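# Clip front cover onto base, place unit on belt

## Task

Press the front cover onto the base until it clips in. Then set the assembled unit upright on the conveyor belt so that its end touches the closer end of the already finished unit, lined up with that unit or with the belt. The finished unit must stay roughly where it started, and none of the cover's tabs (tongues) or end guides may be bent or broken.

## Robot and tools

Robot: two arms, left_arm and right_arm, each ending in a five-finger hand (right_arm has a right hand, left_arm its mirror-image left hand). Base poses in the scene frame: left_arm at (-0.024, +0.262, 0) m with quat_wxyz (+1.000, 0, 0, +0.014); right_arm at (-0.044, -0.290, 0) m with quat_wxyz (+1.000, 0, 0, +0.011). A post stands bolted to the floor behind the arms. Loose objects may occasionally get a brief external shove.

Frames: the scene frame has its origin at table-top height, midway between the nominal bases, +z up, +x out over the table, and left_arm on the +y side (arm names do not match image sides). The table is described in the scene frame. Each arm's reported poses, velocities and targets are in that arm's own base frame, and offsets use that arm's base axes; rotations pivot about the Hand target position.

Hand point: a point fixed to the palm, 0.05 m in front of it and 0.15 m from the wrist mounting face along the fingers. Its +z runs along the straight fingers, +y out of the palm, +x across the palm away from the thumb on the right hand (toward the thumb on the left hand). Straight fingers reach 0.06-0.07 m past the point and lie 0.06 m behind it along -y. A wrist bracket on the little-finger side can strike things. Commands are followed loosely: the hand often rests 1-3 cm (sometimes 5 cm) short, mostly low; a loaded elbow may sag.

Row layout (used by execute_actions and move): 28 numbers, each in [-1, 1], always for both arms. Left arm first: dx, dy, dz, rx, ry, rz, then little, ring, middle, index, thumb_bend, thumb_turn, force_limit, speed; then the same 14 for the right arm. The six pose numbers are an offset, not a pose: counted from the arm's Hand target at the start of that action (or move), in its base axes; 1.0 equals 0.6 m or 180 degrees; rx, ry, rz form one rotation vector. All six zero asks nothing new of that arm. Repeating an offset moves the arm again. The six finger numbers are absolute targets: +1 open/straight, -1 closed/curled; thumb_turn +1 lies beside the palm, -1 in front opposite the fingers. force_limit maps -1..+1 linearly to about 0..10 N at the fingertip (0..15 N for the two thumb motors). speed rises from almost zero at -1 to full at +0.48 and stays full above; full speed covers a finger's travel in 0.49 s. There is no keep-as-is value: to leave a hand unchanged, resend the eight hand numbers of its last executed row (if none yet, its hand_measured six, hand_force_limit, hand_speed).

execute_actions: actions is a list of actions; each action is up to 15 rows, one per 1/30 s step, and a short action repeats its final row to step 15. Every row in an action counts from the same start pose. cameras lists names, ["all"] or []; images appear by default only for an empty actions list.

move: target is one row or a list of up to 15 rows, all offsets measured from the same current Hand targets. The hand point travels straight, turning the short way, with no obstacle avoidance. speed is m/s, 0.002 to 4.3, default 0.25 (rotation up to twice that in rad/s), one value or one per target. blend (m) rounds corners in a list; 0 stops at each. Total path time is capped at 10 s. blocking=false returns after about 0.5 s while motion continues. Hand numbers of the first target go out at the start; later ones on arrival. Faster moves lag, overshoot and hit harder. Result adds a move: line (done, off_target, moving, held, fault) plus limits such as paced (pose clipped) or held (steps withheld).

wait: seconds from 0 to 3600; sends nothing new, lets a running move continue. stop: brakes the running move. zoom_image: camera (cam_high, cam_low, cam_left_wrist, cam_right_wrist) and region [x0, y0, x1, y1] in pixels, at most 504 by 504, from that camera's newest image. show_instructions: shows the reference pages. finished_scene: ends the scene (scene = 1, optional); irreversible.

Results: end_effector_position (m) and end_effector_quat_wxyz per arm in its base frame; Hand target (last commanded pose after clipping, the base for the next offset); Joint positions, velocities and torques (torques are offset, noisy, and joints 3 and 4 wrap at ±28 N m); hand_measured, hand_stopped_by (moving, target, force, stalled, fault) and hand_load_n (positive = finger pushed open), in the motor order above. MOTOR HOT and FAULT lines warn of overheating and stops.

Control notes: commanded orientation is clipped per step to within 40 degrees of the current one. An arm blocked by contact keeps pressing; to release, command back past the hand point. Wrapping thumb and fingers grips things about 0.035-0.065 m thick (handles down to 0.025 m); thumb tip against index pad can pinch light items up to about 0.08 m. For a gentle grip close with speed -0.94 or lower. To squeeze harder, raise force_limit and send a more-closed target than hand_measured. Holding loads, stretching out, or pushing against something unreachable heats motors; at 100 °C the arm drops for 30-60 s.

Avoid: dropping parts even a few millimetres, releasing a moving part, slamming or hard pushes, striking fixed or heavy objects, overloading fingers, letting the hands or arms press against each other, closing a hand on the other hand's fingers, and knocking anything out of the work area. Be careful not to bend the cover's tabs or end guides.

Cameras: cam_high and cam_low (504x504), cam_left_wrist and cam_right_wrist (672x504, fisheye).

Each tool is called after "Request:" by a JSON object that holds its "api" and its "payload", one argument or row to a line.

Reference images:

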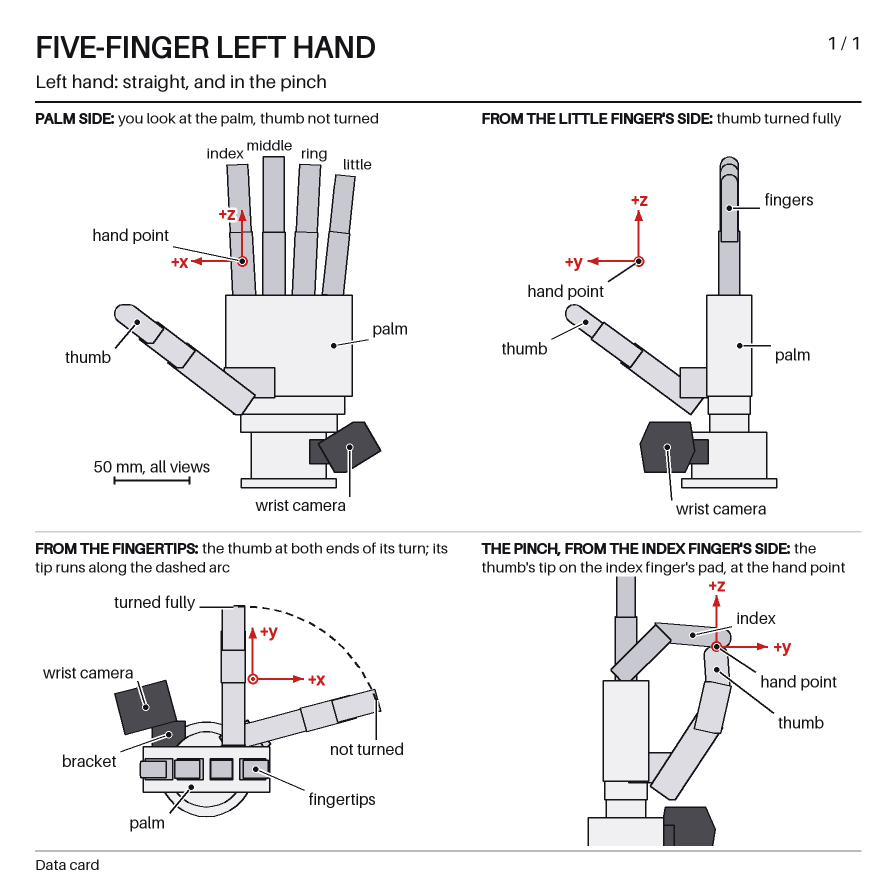

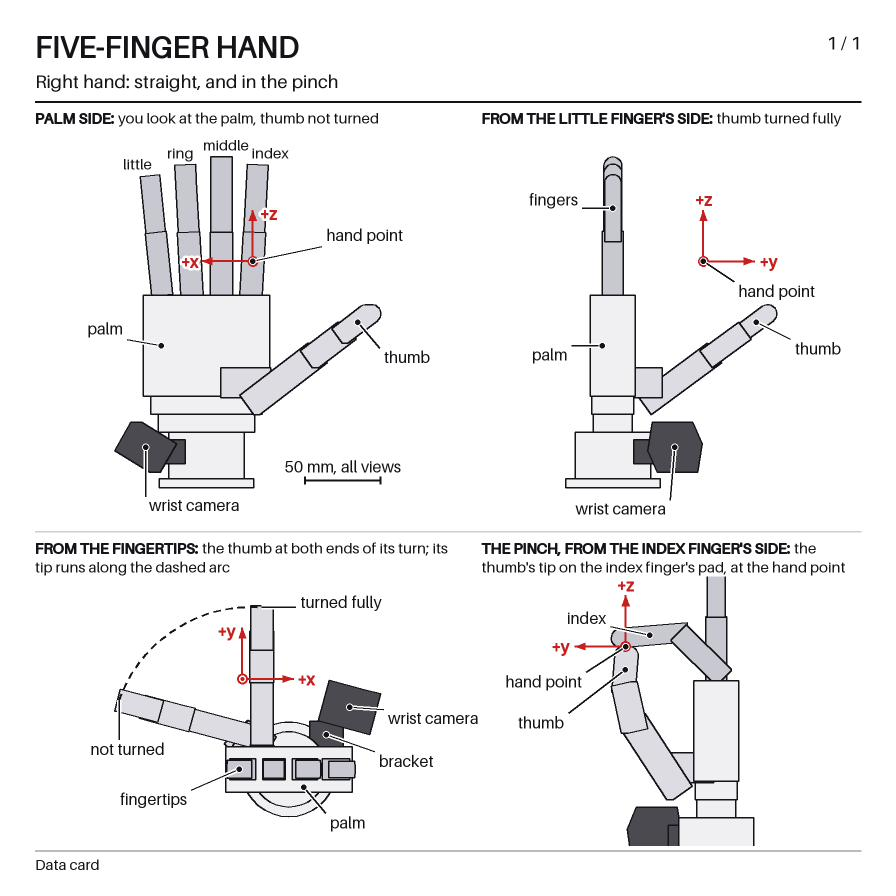

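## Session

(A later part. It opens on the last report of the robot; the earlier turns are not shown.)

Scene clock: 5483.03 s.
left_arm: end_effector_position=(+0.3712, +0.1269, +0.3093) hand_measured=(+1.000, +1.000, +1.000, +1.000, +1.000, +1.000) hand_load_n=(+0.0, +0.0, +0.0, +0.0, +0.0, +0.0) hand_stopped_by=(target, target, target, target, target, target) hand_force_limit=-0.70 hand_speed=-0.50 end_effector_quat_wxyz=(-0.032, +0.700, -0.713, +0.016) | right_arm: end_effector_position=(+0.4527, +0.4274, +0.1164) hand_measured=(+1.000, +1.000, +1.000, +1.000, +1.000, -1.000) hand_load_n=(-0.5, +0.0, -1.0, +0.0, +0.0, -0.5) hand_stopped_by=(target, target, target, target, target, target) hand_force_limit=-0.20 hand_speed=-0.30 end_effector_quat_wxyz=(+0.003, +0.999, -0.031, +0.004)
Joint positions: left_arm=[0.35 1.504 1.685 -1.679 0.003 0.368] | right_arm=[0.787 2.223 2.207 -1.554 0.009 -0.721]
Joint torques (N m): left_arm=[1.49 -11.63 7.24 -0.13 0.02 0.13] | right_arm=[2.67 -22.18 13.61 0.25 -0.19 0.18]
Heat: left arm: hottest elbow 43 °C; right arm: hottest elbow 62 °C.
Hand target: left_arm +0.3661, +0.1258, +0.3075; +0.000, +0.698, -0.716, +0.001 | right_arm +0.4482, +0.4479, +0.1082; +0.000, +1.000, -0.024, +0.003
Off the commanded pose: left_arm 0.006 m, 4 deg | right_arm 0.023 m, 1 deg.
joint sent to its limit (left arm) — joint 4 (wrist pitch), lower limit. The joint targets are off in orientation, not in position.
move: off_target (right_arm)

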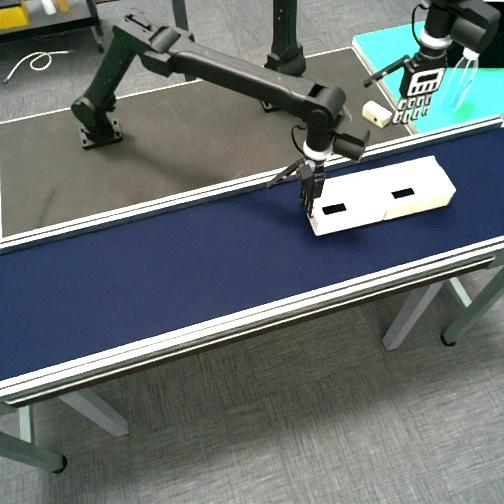

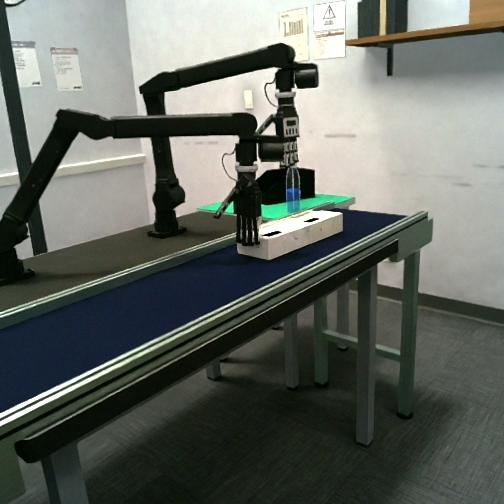

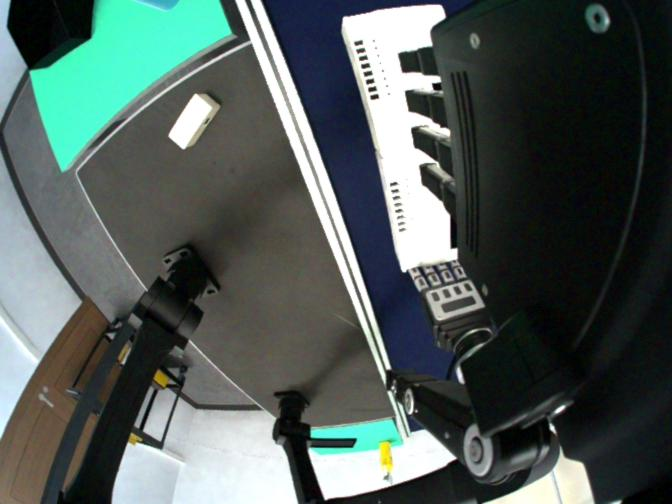

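Request:
{"api": "move", "payload": {
  "target": [0,0,0,0,0,0,1,1,1,1,1,1,-0.7,-0.5,0.0,0.0028,0.0,0,0,0,1,1,1,1,1,-1,-0.2,-0.3],
  "speed": 0.02,
  "cameras": ["cam_high","cam_low","cam_left_wrist"]
}}

Request:
{"api": "zoom_image", "payload": {
  "camera": "cam_left_wrist",
  "region": [330, 110, 450, 200]
}}

Request:
{"api": "zoom_image", "payload": {
  "camera": "cam_high",
  "region": [360, 150, 460, 230]
}}

Scene clock: 5491.20 s.
left_arm: end_effector_position=(+0.3712, +0.1269, +0.3093) hand_measured=(+1.000, +1.000, +1.000, +1.000, +1.000, +1.000) hand_load_n=(+0.0, +0.0, +0.0, +0.0, +0.0, +0.0) hand_stopped_by=(target, target, target, target, target, target) hand_force_limit=-0.70 hand_speed=-0.50 end_effector_quat_wxyz=(-0.032, +0.700, -0.713, +0.016) | right_arm: end_effector_position=(+0.4528, +0.4275, +0.1167) hand_measured=(+1.000, +1.000, +1.000, +1.000, +1.000, -1.000) hand_load_n=(-1.0, +0.0, -1.0, +0.0, +0.0, +0.0) hand_stopped_by=(target, target, target, target, target, target) hand_force_limit=-0.20 hand_speed=-0.30 end_effector_quat_wxyz=(+0.004, +0.999, -0.032, +0.003)
Joint positions: left_arm=[0.35 1.504 1.685 -1.679 0.003 0.368] | right_arm=[0.787 2.226 2.214 -1.56 0.01 -0.719]
Joint torques (N m): left_arm=[1.55 -11.63 7.25 -0.14 0.02 0.12] | right_arm=[2.78 -22.12 13.7 0.36 -0.2 0.18]
Heat: left arm: hottest elbow 43 °C; right arm: hottest elbow 61 °C.
Hand target: left_arm +0.3661, +0.1258, +0.3075; +0.000, +0.698, -0.716, +0.001 | right_arm +0.4482, +0.4495, +0.1083; +0.000, +1.000, -0.025, +0.004
Off the commanded pose: left_arm 0.006 m, 4 deg | right_arm 0.024 m, 1 deg.
joint sent to its limit (left arm) — joint 4 (wrist pitch), lower limit. The joint targets are off in orientation, not in position.
move: off_target (right_arm)

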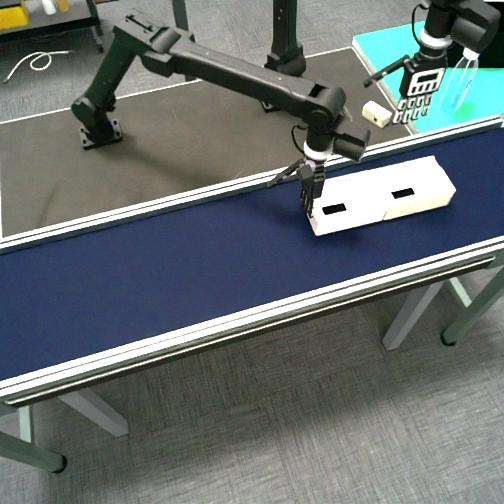

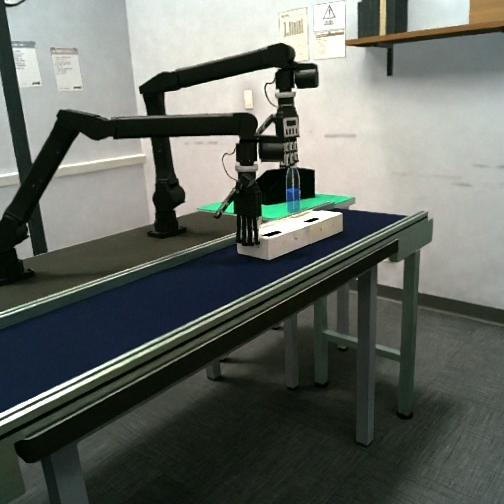

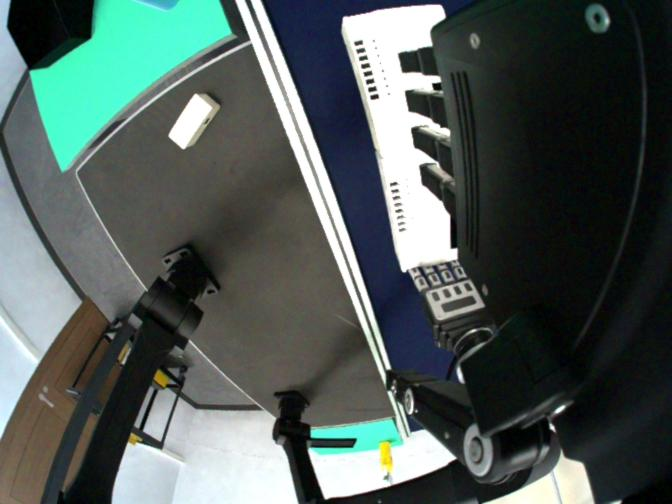

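Scaled by 4.200 from the camera's image (finer frame: 960x720).

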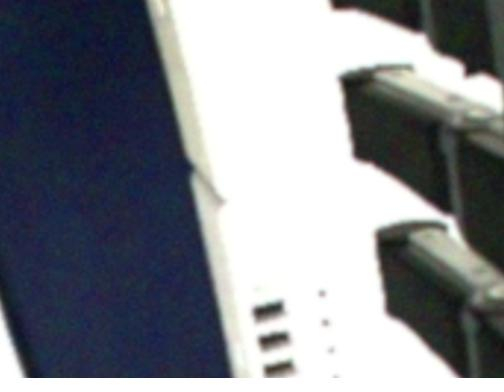

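Scaled by 5.040.

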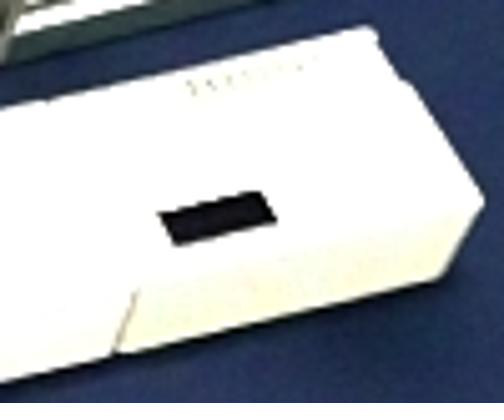

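Request:
{"api": "move", "payload": {
  "target": [
    [0,0,0,0,0,0,1,1,1,1,1,1,-0.7,-0.5,0.0,-0.08,0.0,0,0,0,1,1,1,1,1,-1,-0.2,-0.3],
    [0,0,0,0,0,0,1,1,1,1,1,1,-0.7,-0.5,0.0,-0.25,0.1,0,0,0,1,1,1,1,1,-1,-0.2,-0.3]
  ],
  "speed": [0.04,0.12],
  "blend": [0.01,0],
  "cameras": ["all"]
}}

Request:
{"api": "zoom_image", "payload": {
  "camera": "cam_high",
  "region": [290, 140, 470, 250]
}}

Request:
{"api": "zoom_image", "payload": {
  "camera": "cam_low",
  "region": [230, 195, 350, 270]
}}

Request:
{"api": "zoom_image", "payload": {
  "camera": "cam_left_wrist",
  "region": [330, 0, 470, 280]
}}

Scene clock: 5503.03 s.
left_arm: end_effector_position=(+0.3712, +0.1269, +0.3093) hand_measured=(+1.000, +1.000, +1.000, +1.000, +1.000, +1.000) hand_load_n=(+0.0, +0.0, +0.5, +0.0, +0.0, +0.0) hand_stopped_by=(target, target, target, target, target, target) hand_force_limit=-0.70 hand_speed=-0.50 end_effector_quat_wxyz=(-0.032, +0.700, -0.713, +0.016) | right_arm: end_effector_position=(+0.4491, +0.3066, +0.1717) hand_measured=(+1.000, +1.000, +1.000, +1.000, +1.000, -1.000) hand_load_n=(+0.0, +0.0, +0.0, +0.0, +0.0, +0.0) hand_stopped_by=(target, target, target, target, target, target) hand_force_limit=-0.20 hand_speed=-0.30 end_effector_quat_wxyz=(-0.006, +1.000, -0.027, +0.012)
Joint positions: left_arm=[0.35 1.504 1.685 -1.679 0.003 0.368] | right_arm=[0.65 1.926 1.872 -1.491 0.006 -0.868]
Joint torques (N m): left_arm=[1.49 -11.58 7.23 -0.13 0.03 0.11] | right_arm=[-0.26 -20.78 8.96 0.05 -0.11 -0.07]
Heat: left arm: hottest elbow 43 °C; right arm: hottest elbow 62 °C.
Hand target: left_arm +0.3661, +0.1258, +0.3075; +0.000, +0.698, -0.716, +0.001 | right_arm +0.4482, +0.2996, +0.1683; +0.000, +1.000, -0.024, +0.004
Off the commanded pose: left_arm 0.006 m, 4 deg | right_arm 0.008 m, 1 deg.
joint sent to its limit (left arm) — joint 4 (wrist pitch), lower limit. The joint targets are off in orientation, not in position.
move: done

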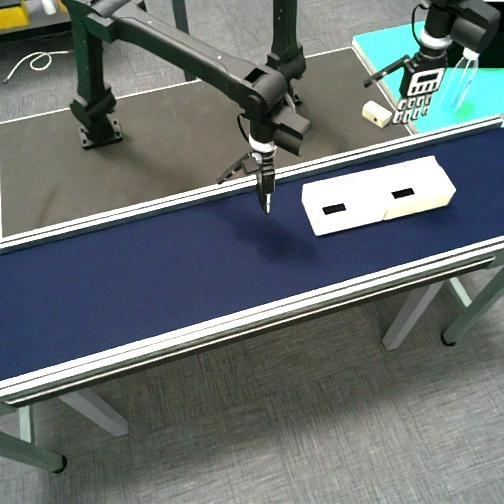

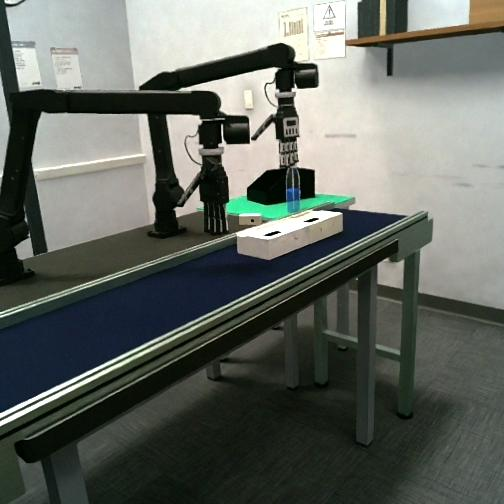

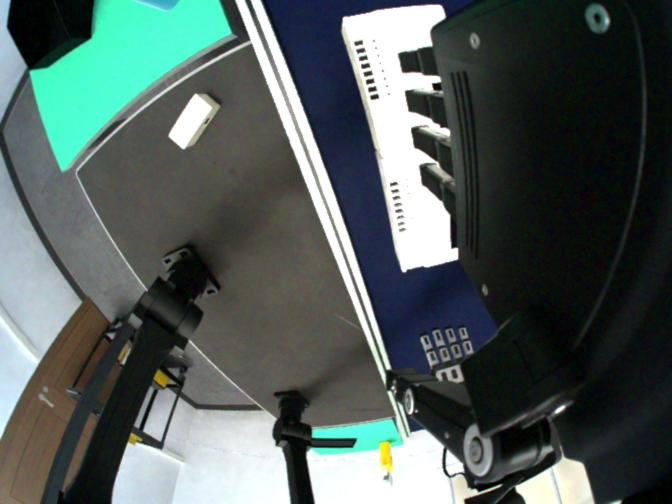

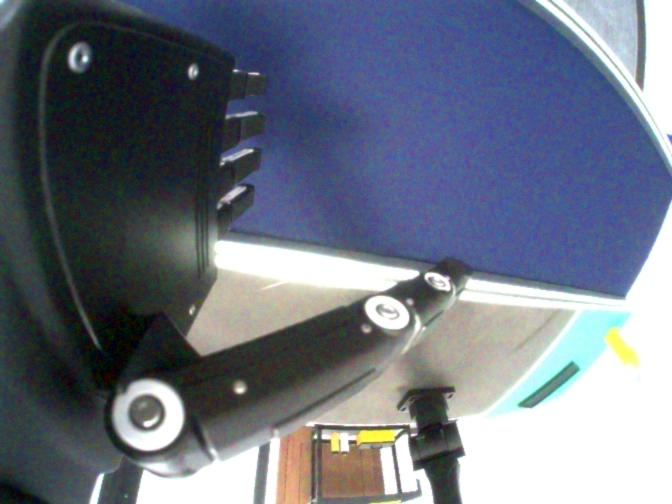

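Scaled by 2.800.

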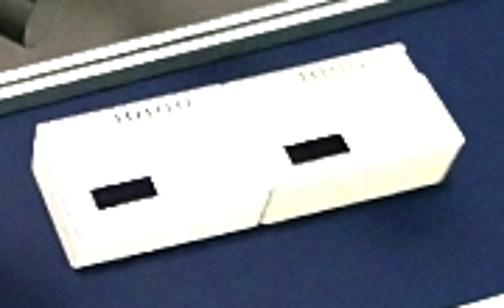

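Scaled by 4.200.

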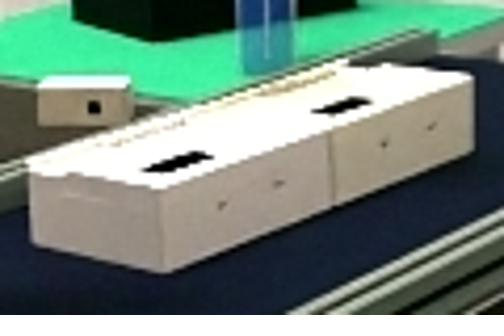

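Scaled by 1.800 from the camera's image (finer frame: 960x720).

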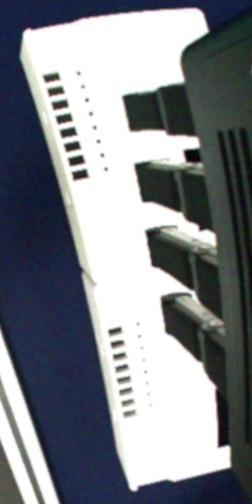

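Request:
{"api": "wait", "payload": {
  "seconds": 1,
  "cameras": ["cam_high", "cam_low"]
}}

Scene clock: 5516.80 s.
left_arm: end_effector_position=(+0.3712, +0.1269, +0.3093) hand_measured=(+1.000, +1.000, +1.000, +1.000, +1.000, +1.000) hand_load_n=(+0.0, +0.0, +0.0, +0.0, +0.0, +0.0) hand_stopped_by=(target, target, target, target, target, target) hand_force_limit=-0.70 hand_speed=-0.50 end_effector_quat_wxyz=(-0.032, +0.700, -0.713, +0.016) | right_arm: end_effector_position=(+0.4491, +0.3066, +0.1717) hand_measured=(+1.000, +1.000, +1.000, +1.000, +1.000, -1.000) hand_load_n=(+0.0, +0.0, +0.0, +0.0, +0.0, +0.0) hand_stopped_by=(target, target, target, target, target, target) hand_force_limit=-0.20 hand_speed=-0.30 end_effector_quat_wxyz=(-0.006, +1.000, -0.026, +0.012)
Joint positions: left_arm=[0.35 1.504 1.685 -1.679 0.003 0.368] | right_arm=[0.65 1.926 1.872 -1.491 0.006 -0.868]
Joint torques (N m): left_arm=[1.49 -11.69 7.24 -0.2 0.03 0.12] | right_arm=[-0.32 -20.72 8.95 0.05 -0.11 -0.07]
Heat: left arm: hottest elbow 43 °C; right arm: hottest elbow 61 °C.
Hand target: left_arm +0.3661, +0.1258, +0.3075; +0.000, +0.698, -0.716, +0.001 | right_arm +0.4482, +0.2996, +0.1683; +0.000, +1.000, -0.024, +0.004
Off the commanded pose: left_arm 0.006 m, 4 deg | right_arm 0.008 m, 1 deg.
wait: 1.00 s; at rest from the start

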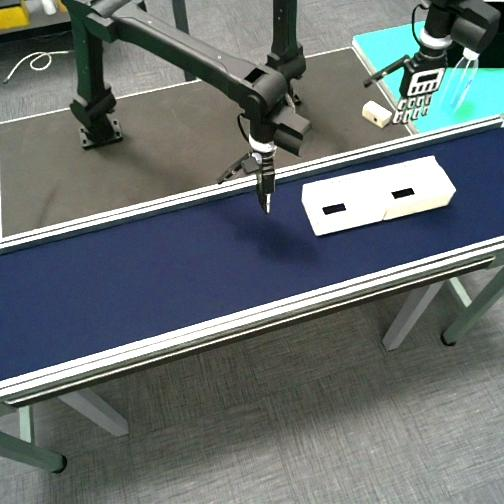

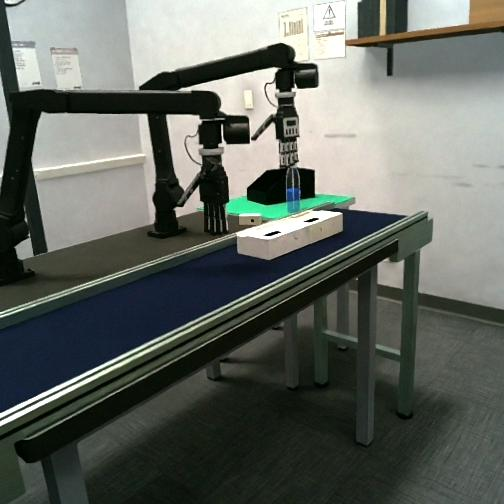

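Request:
{"api": "finished_scene", "payload": {

}}

The scene is finished: the task was done.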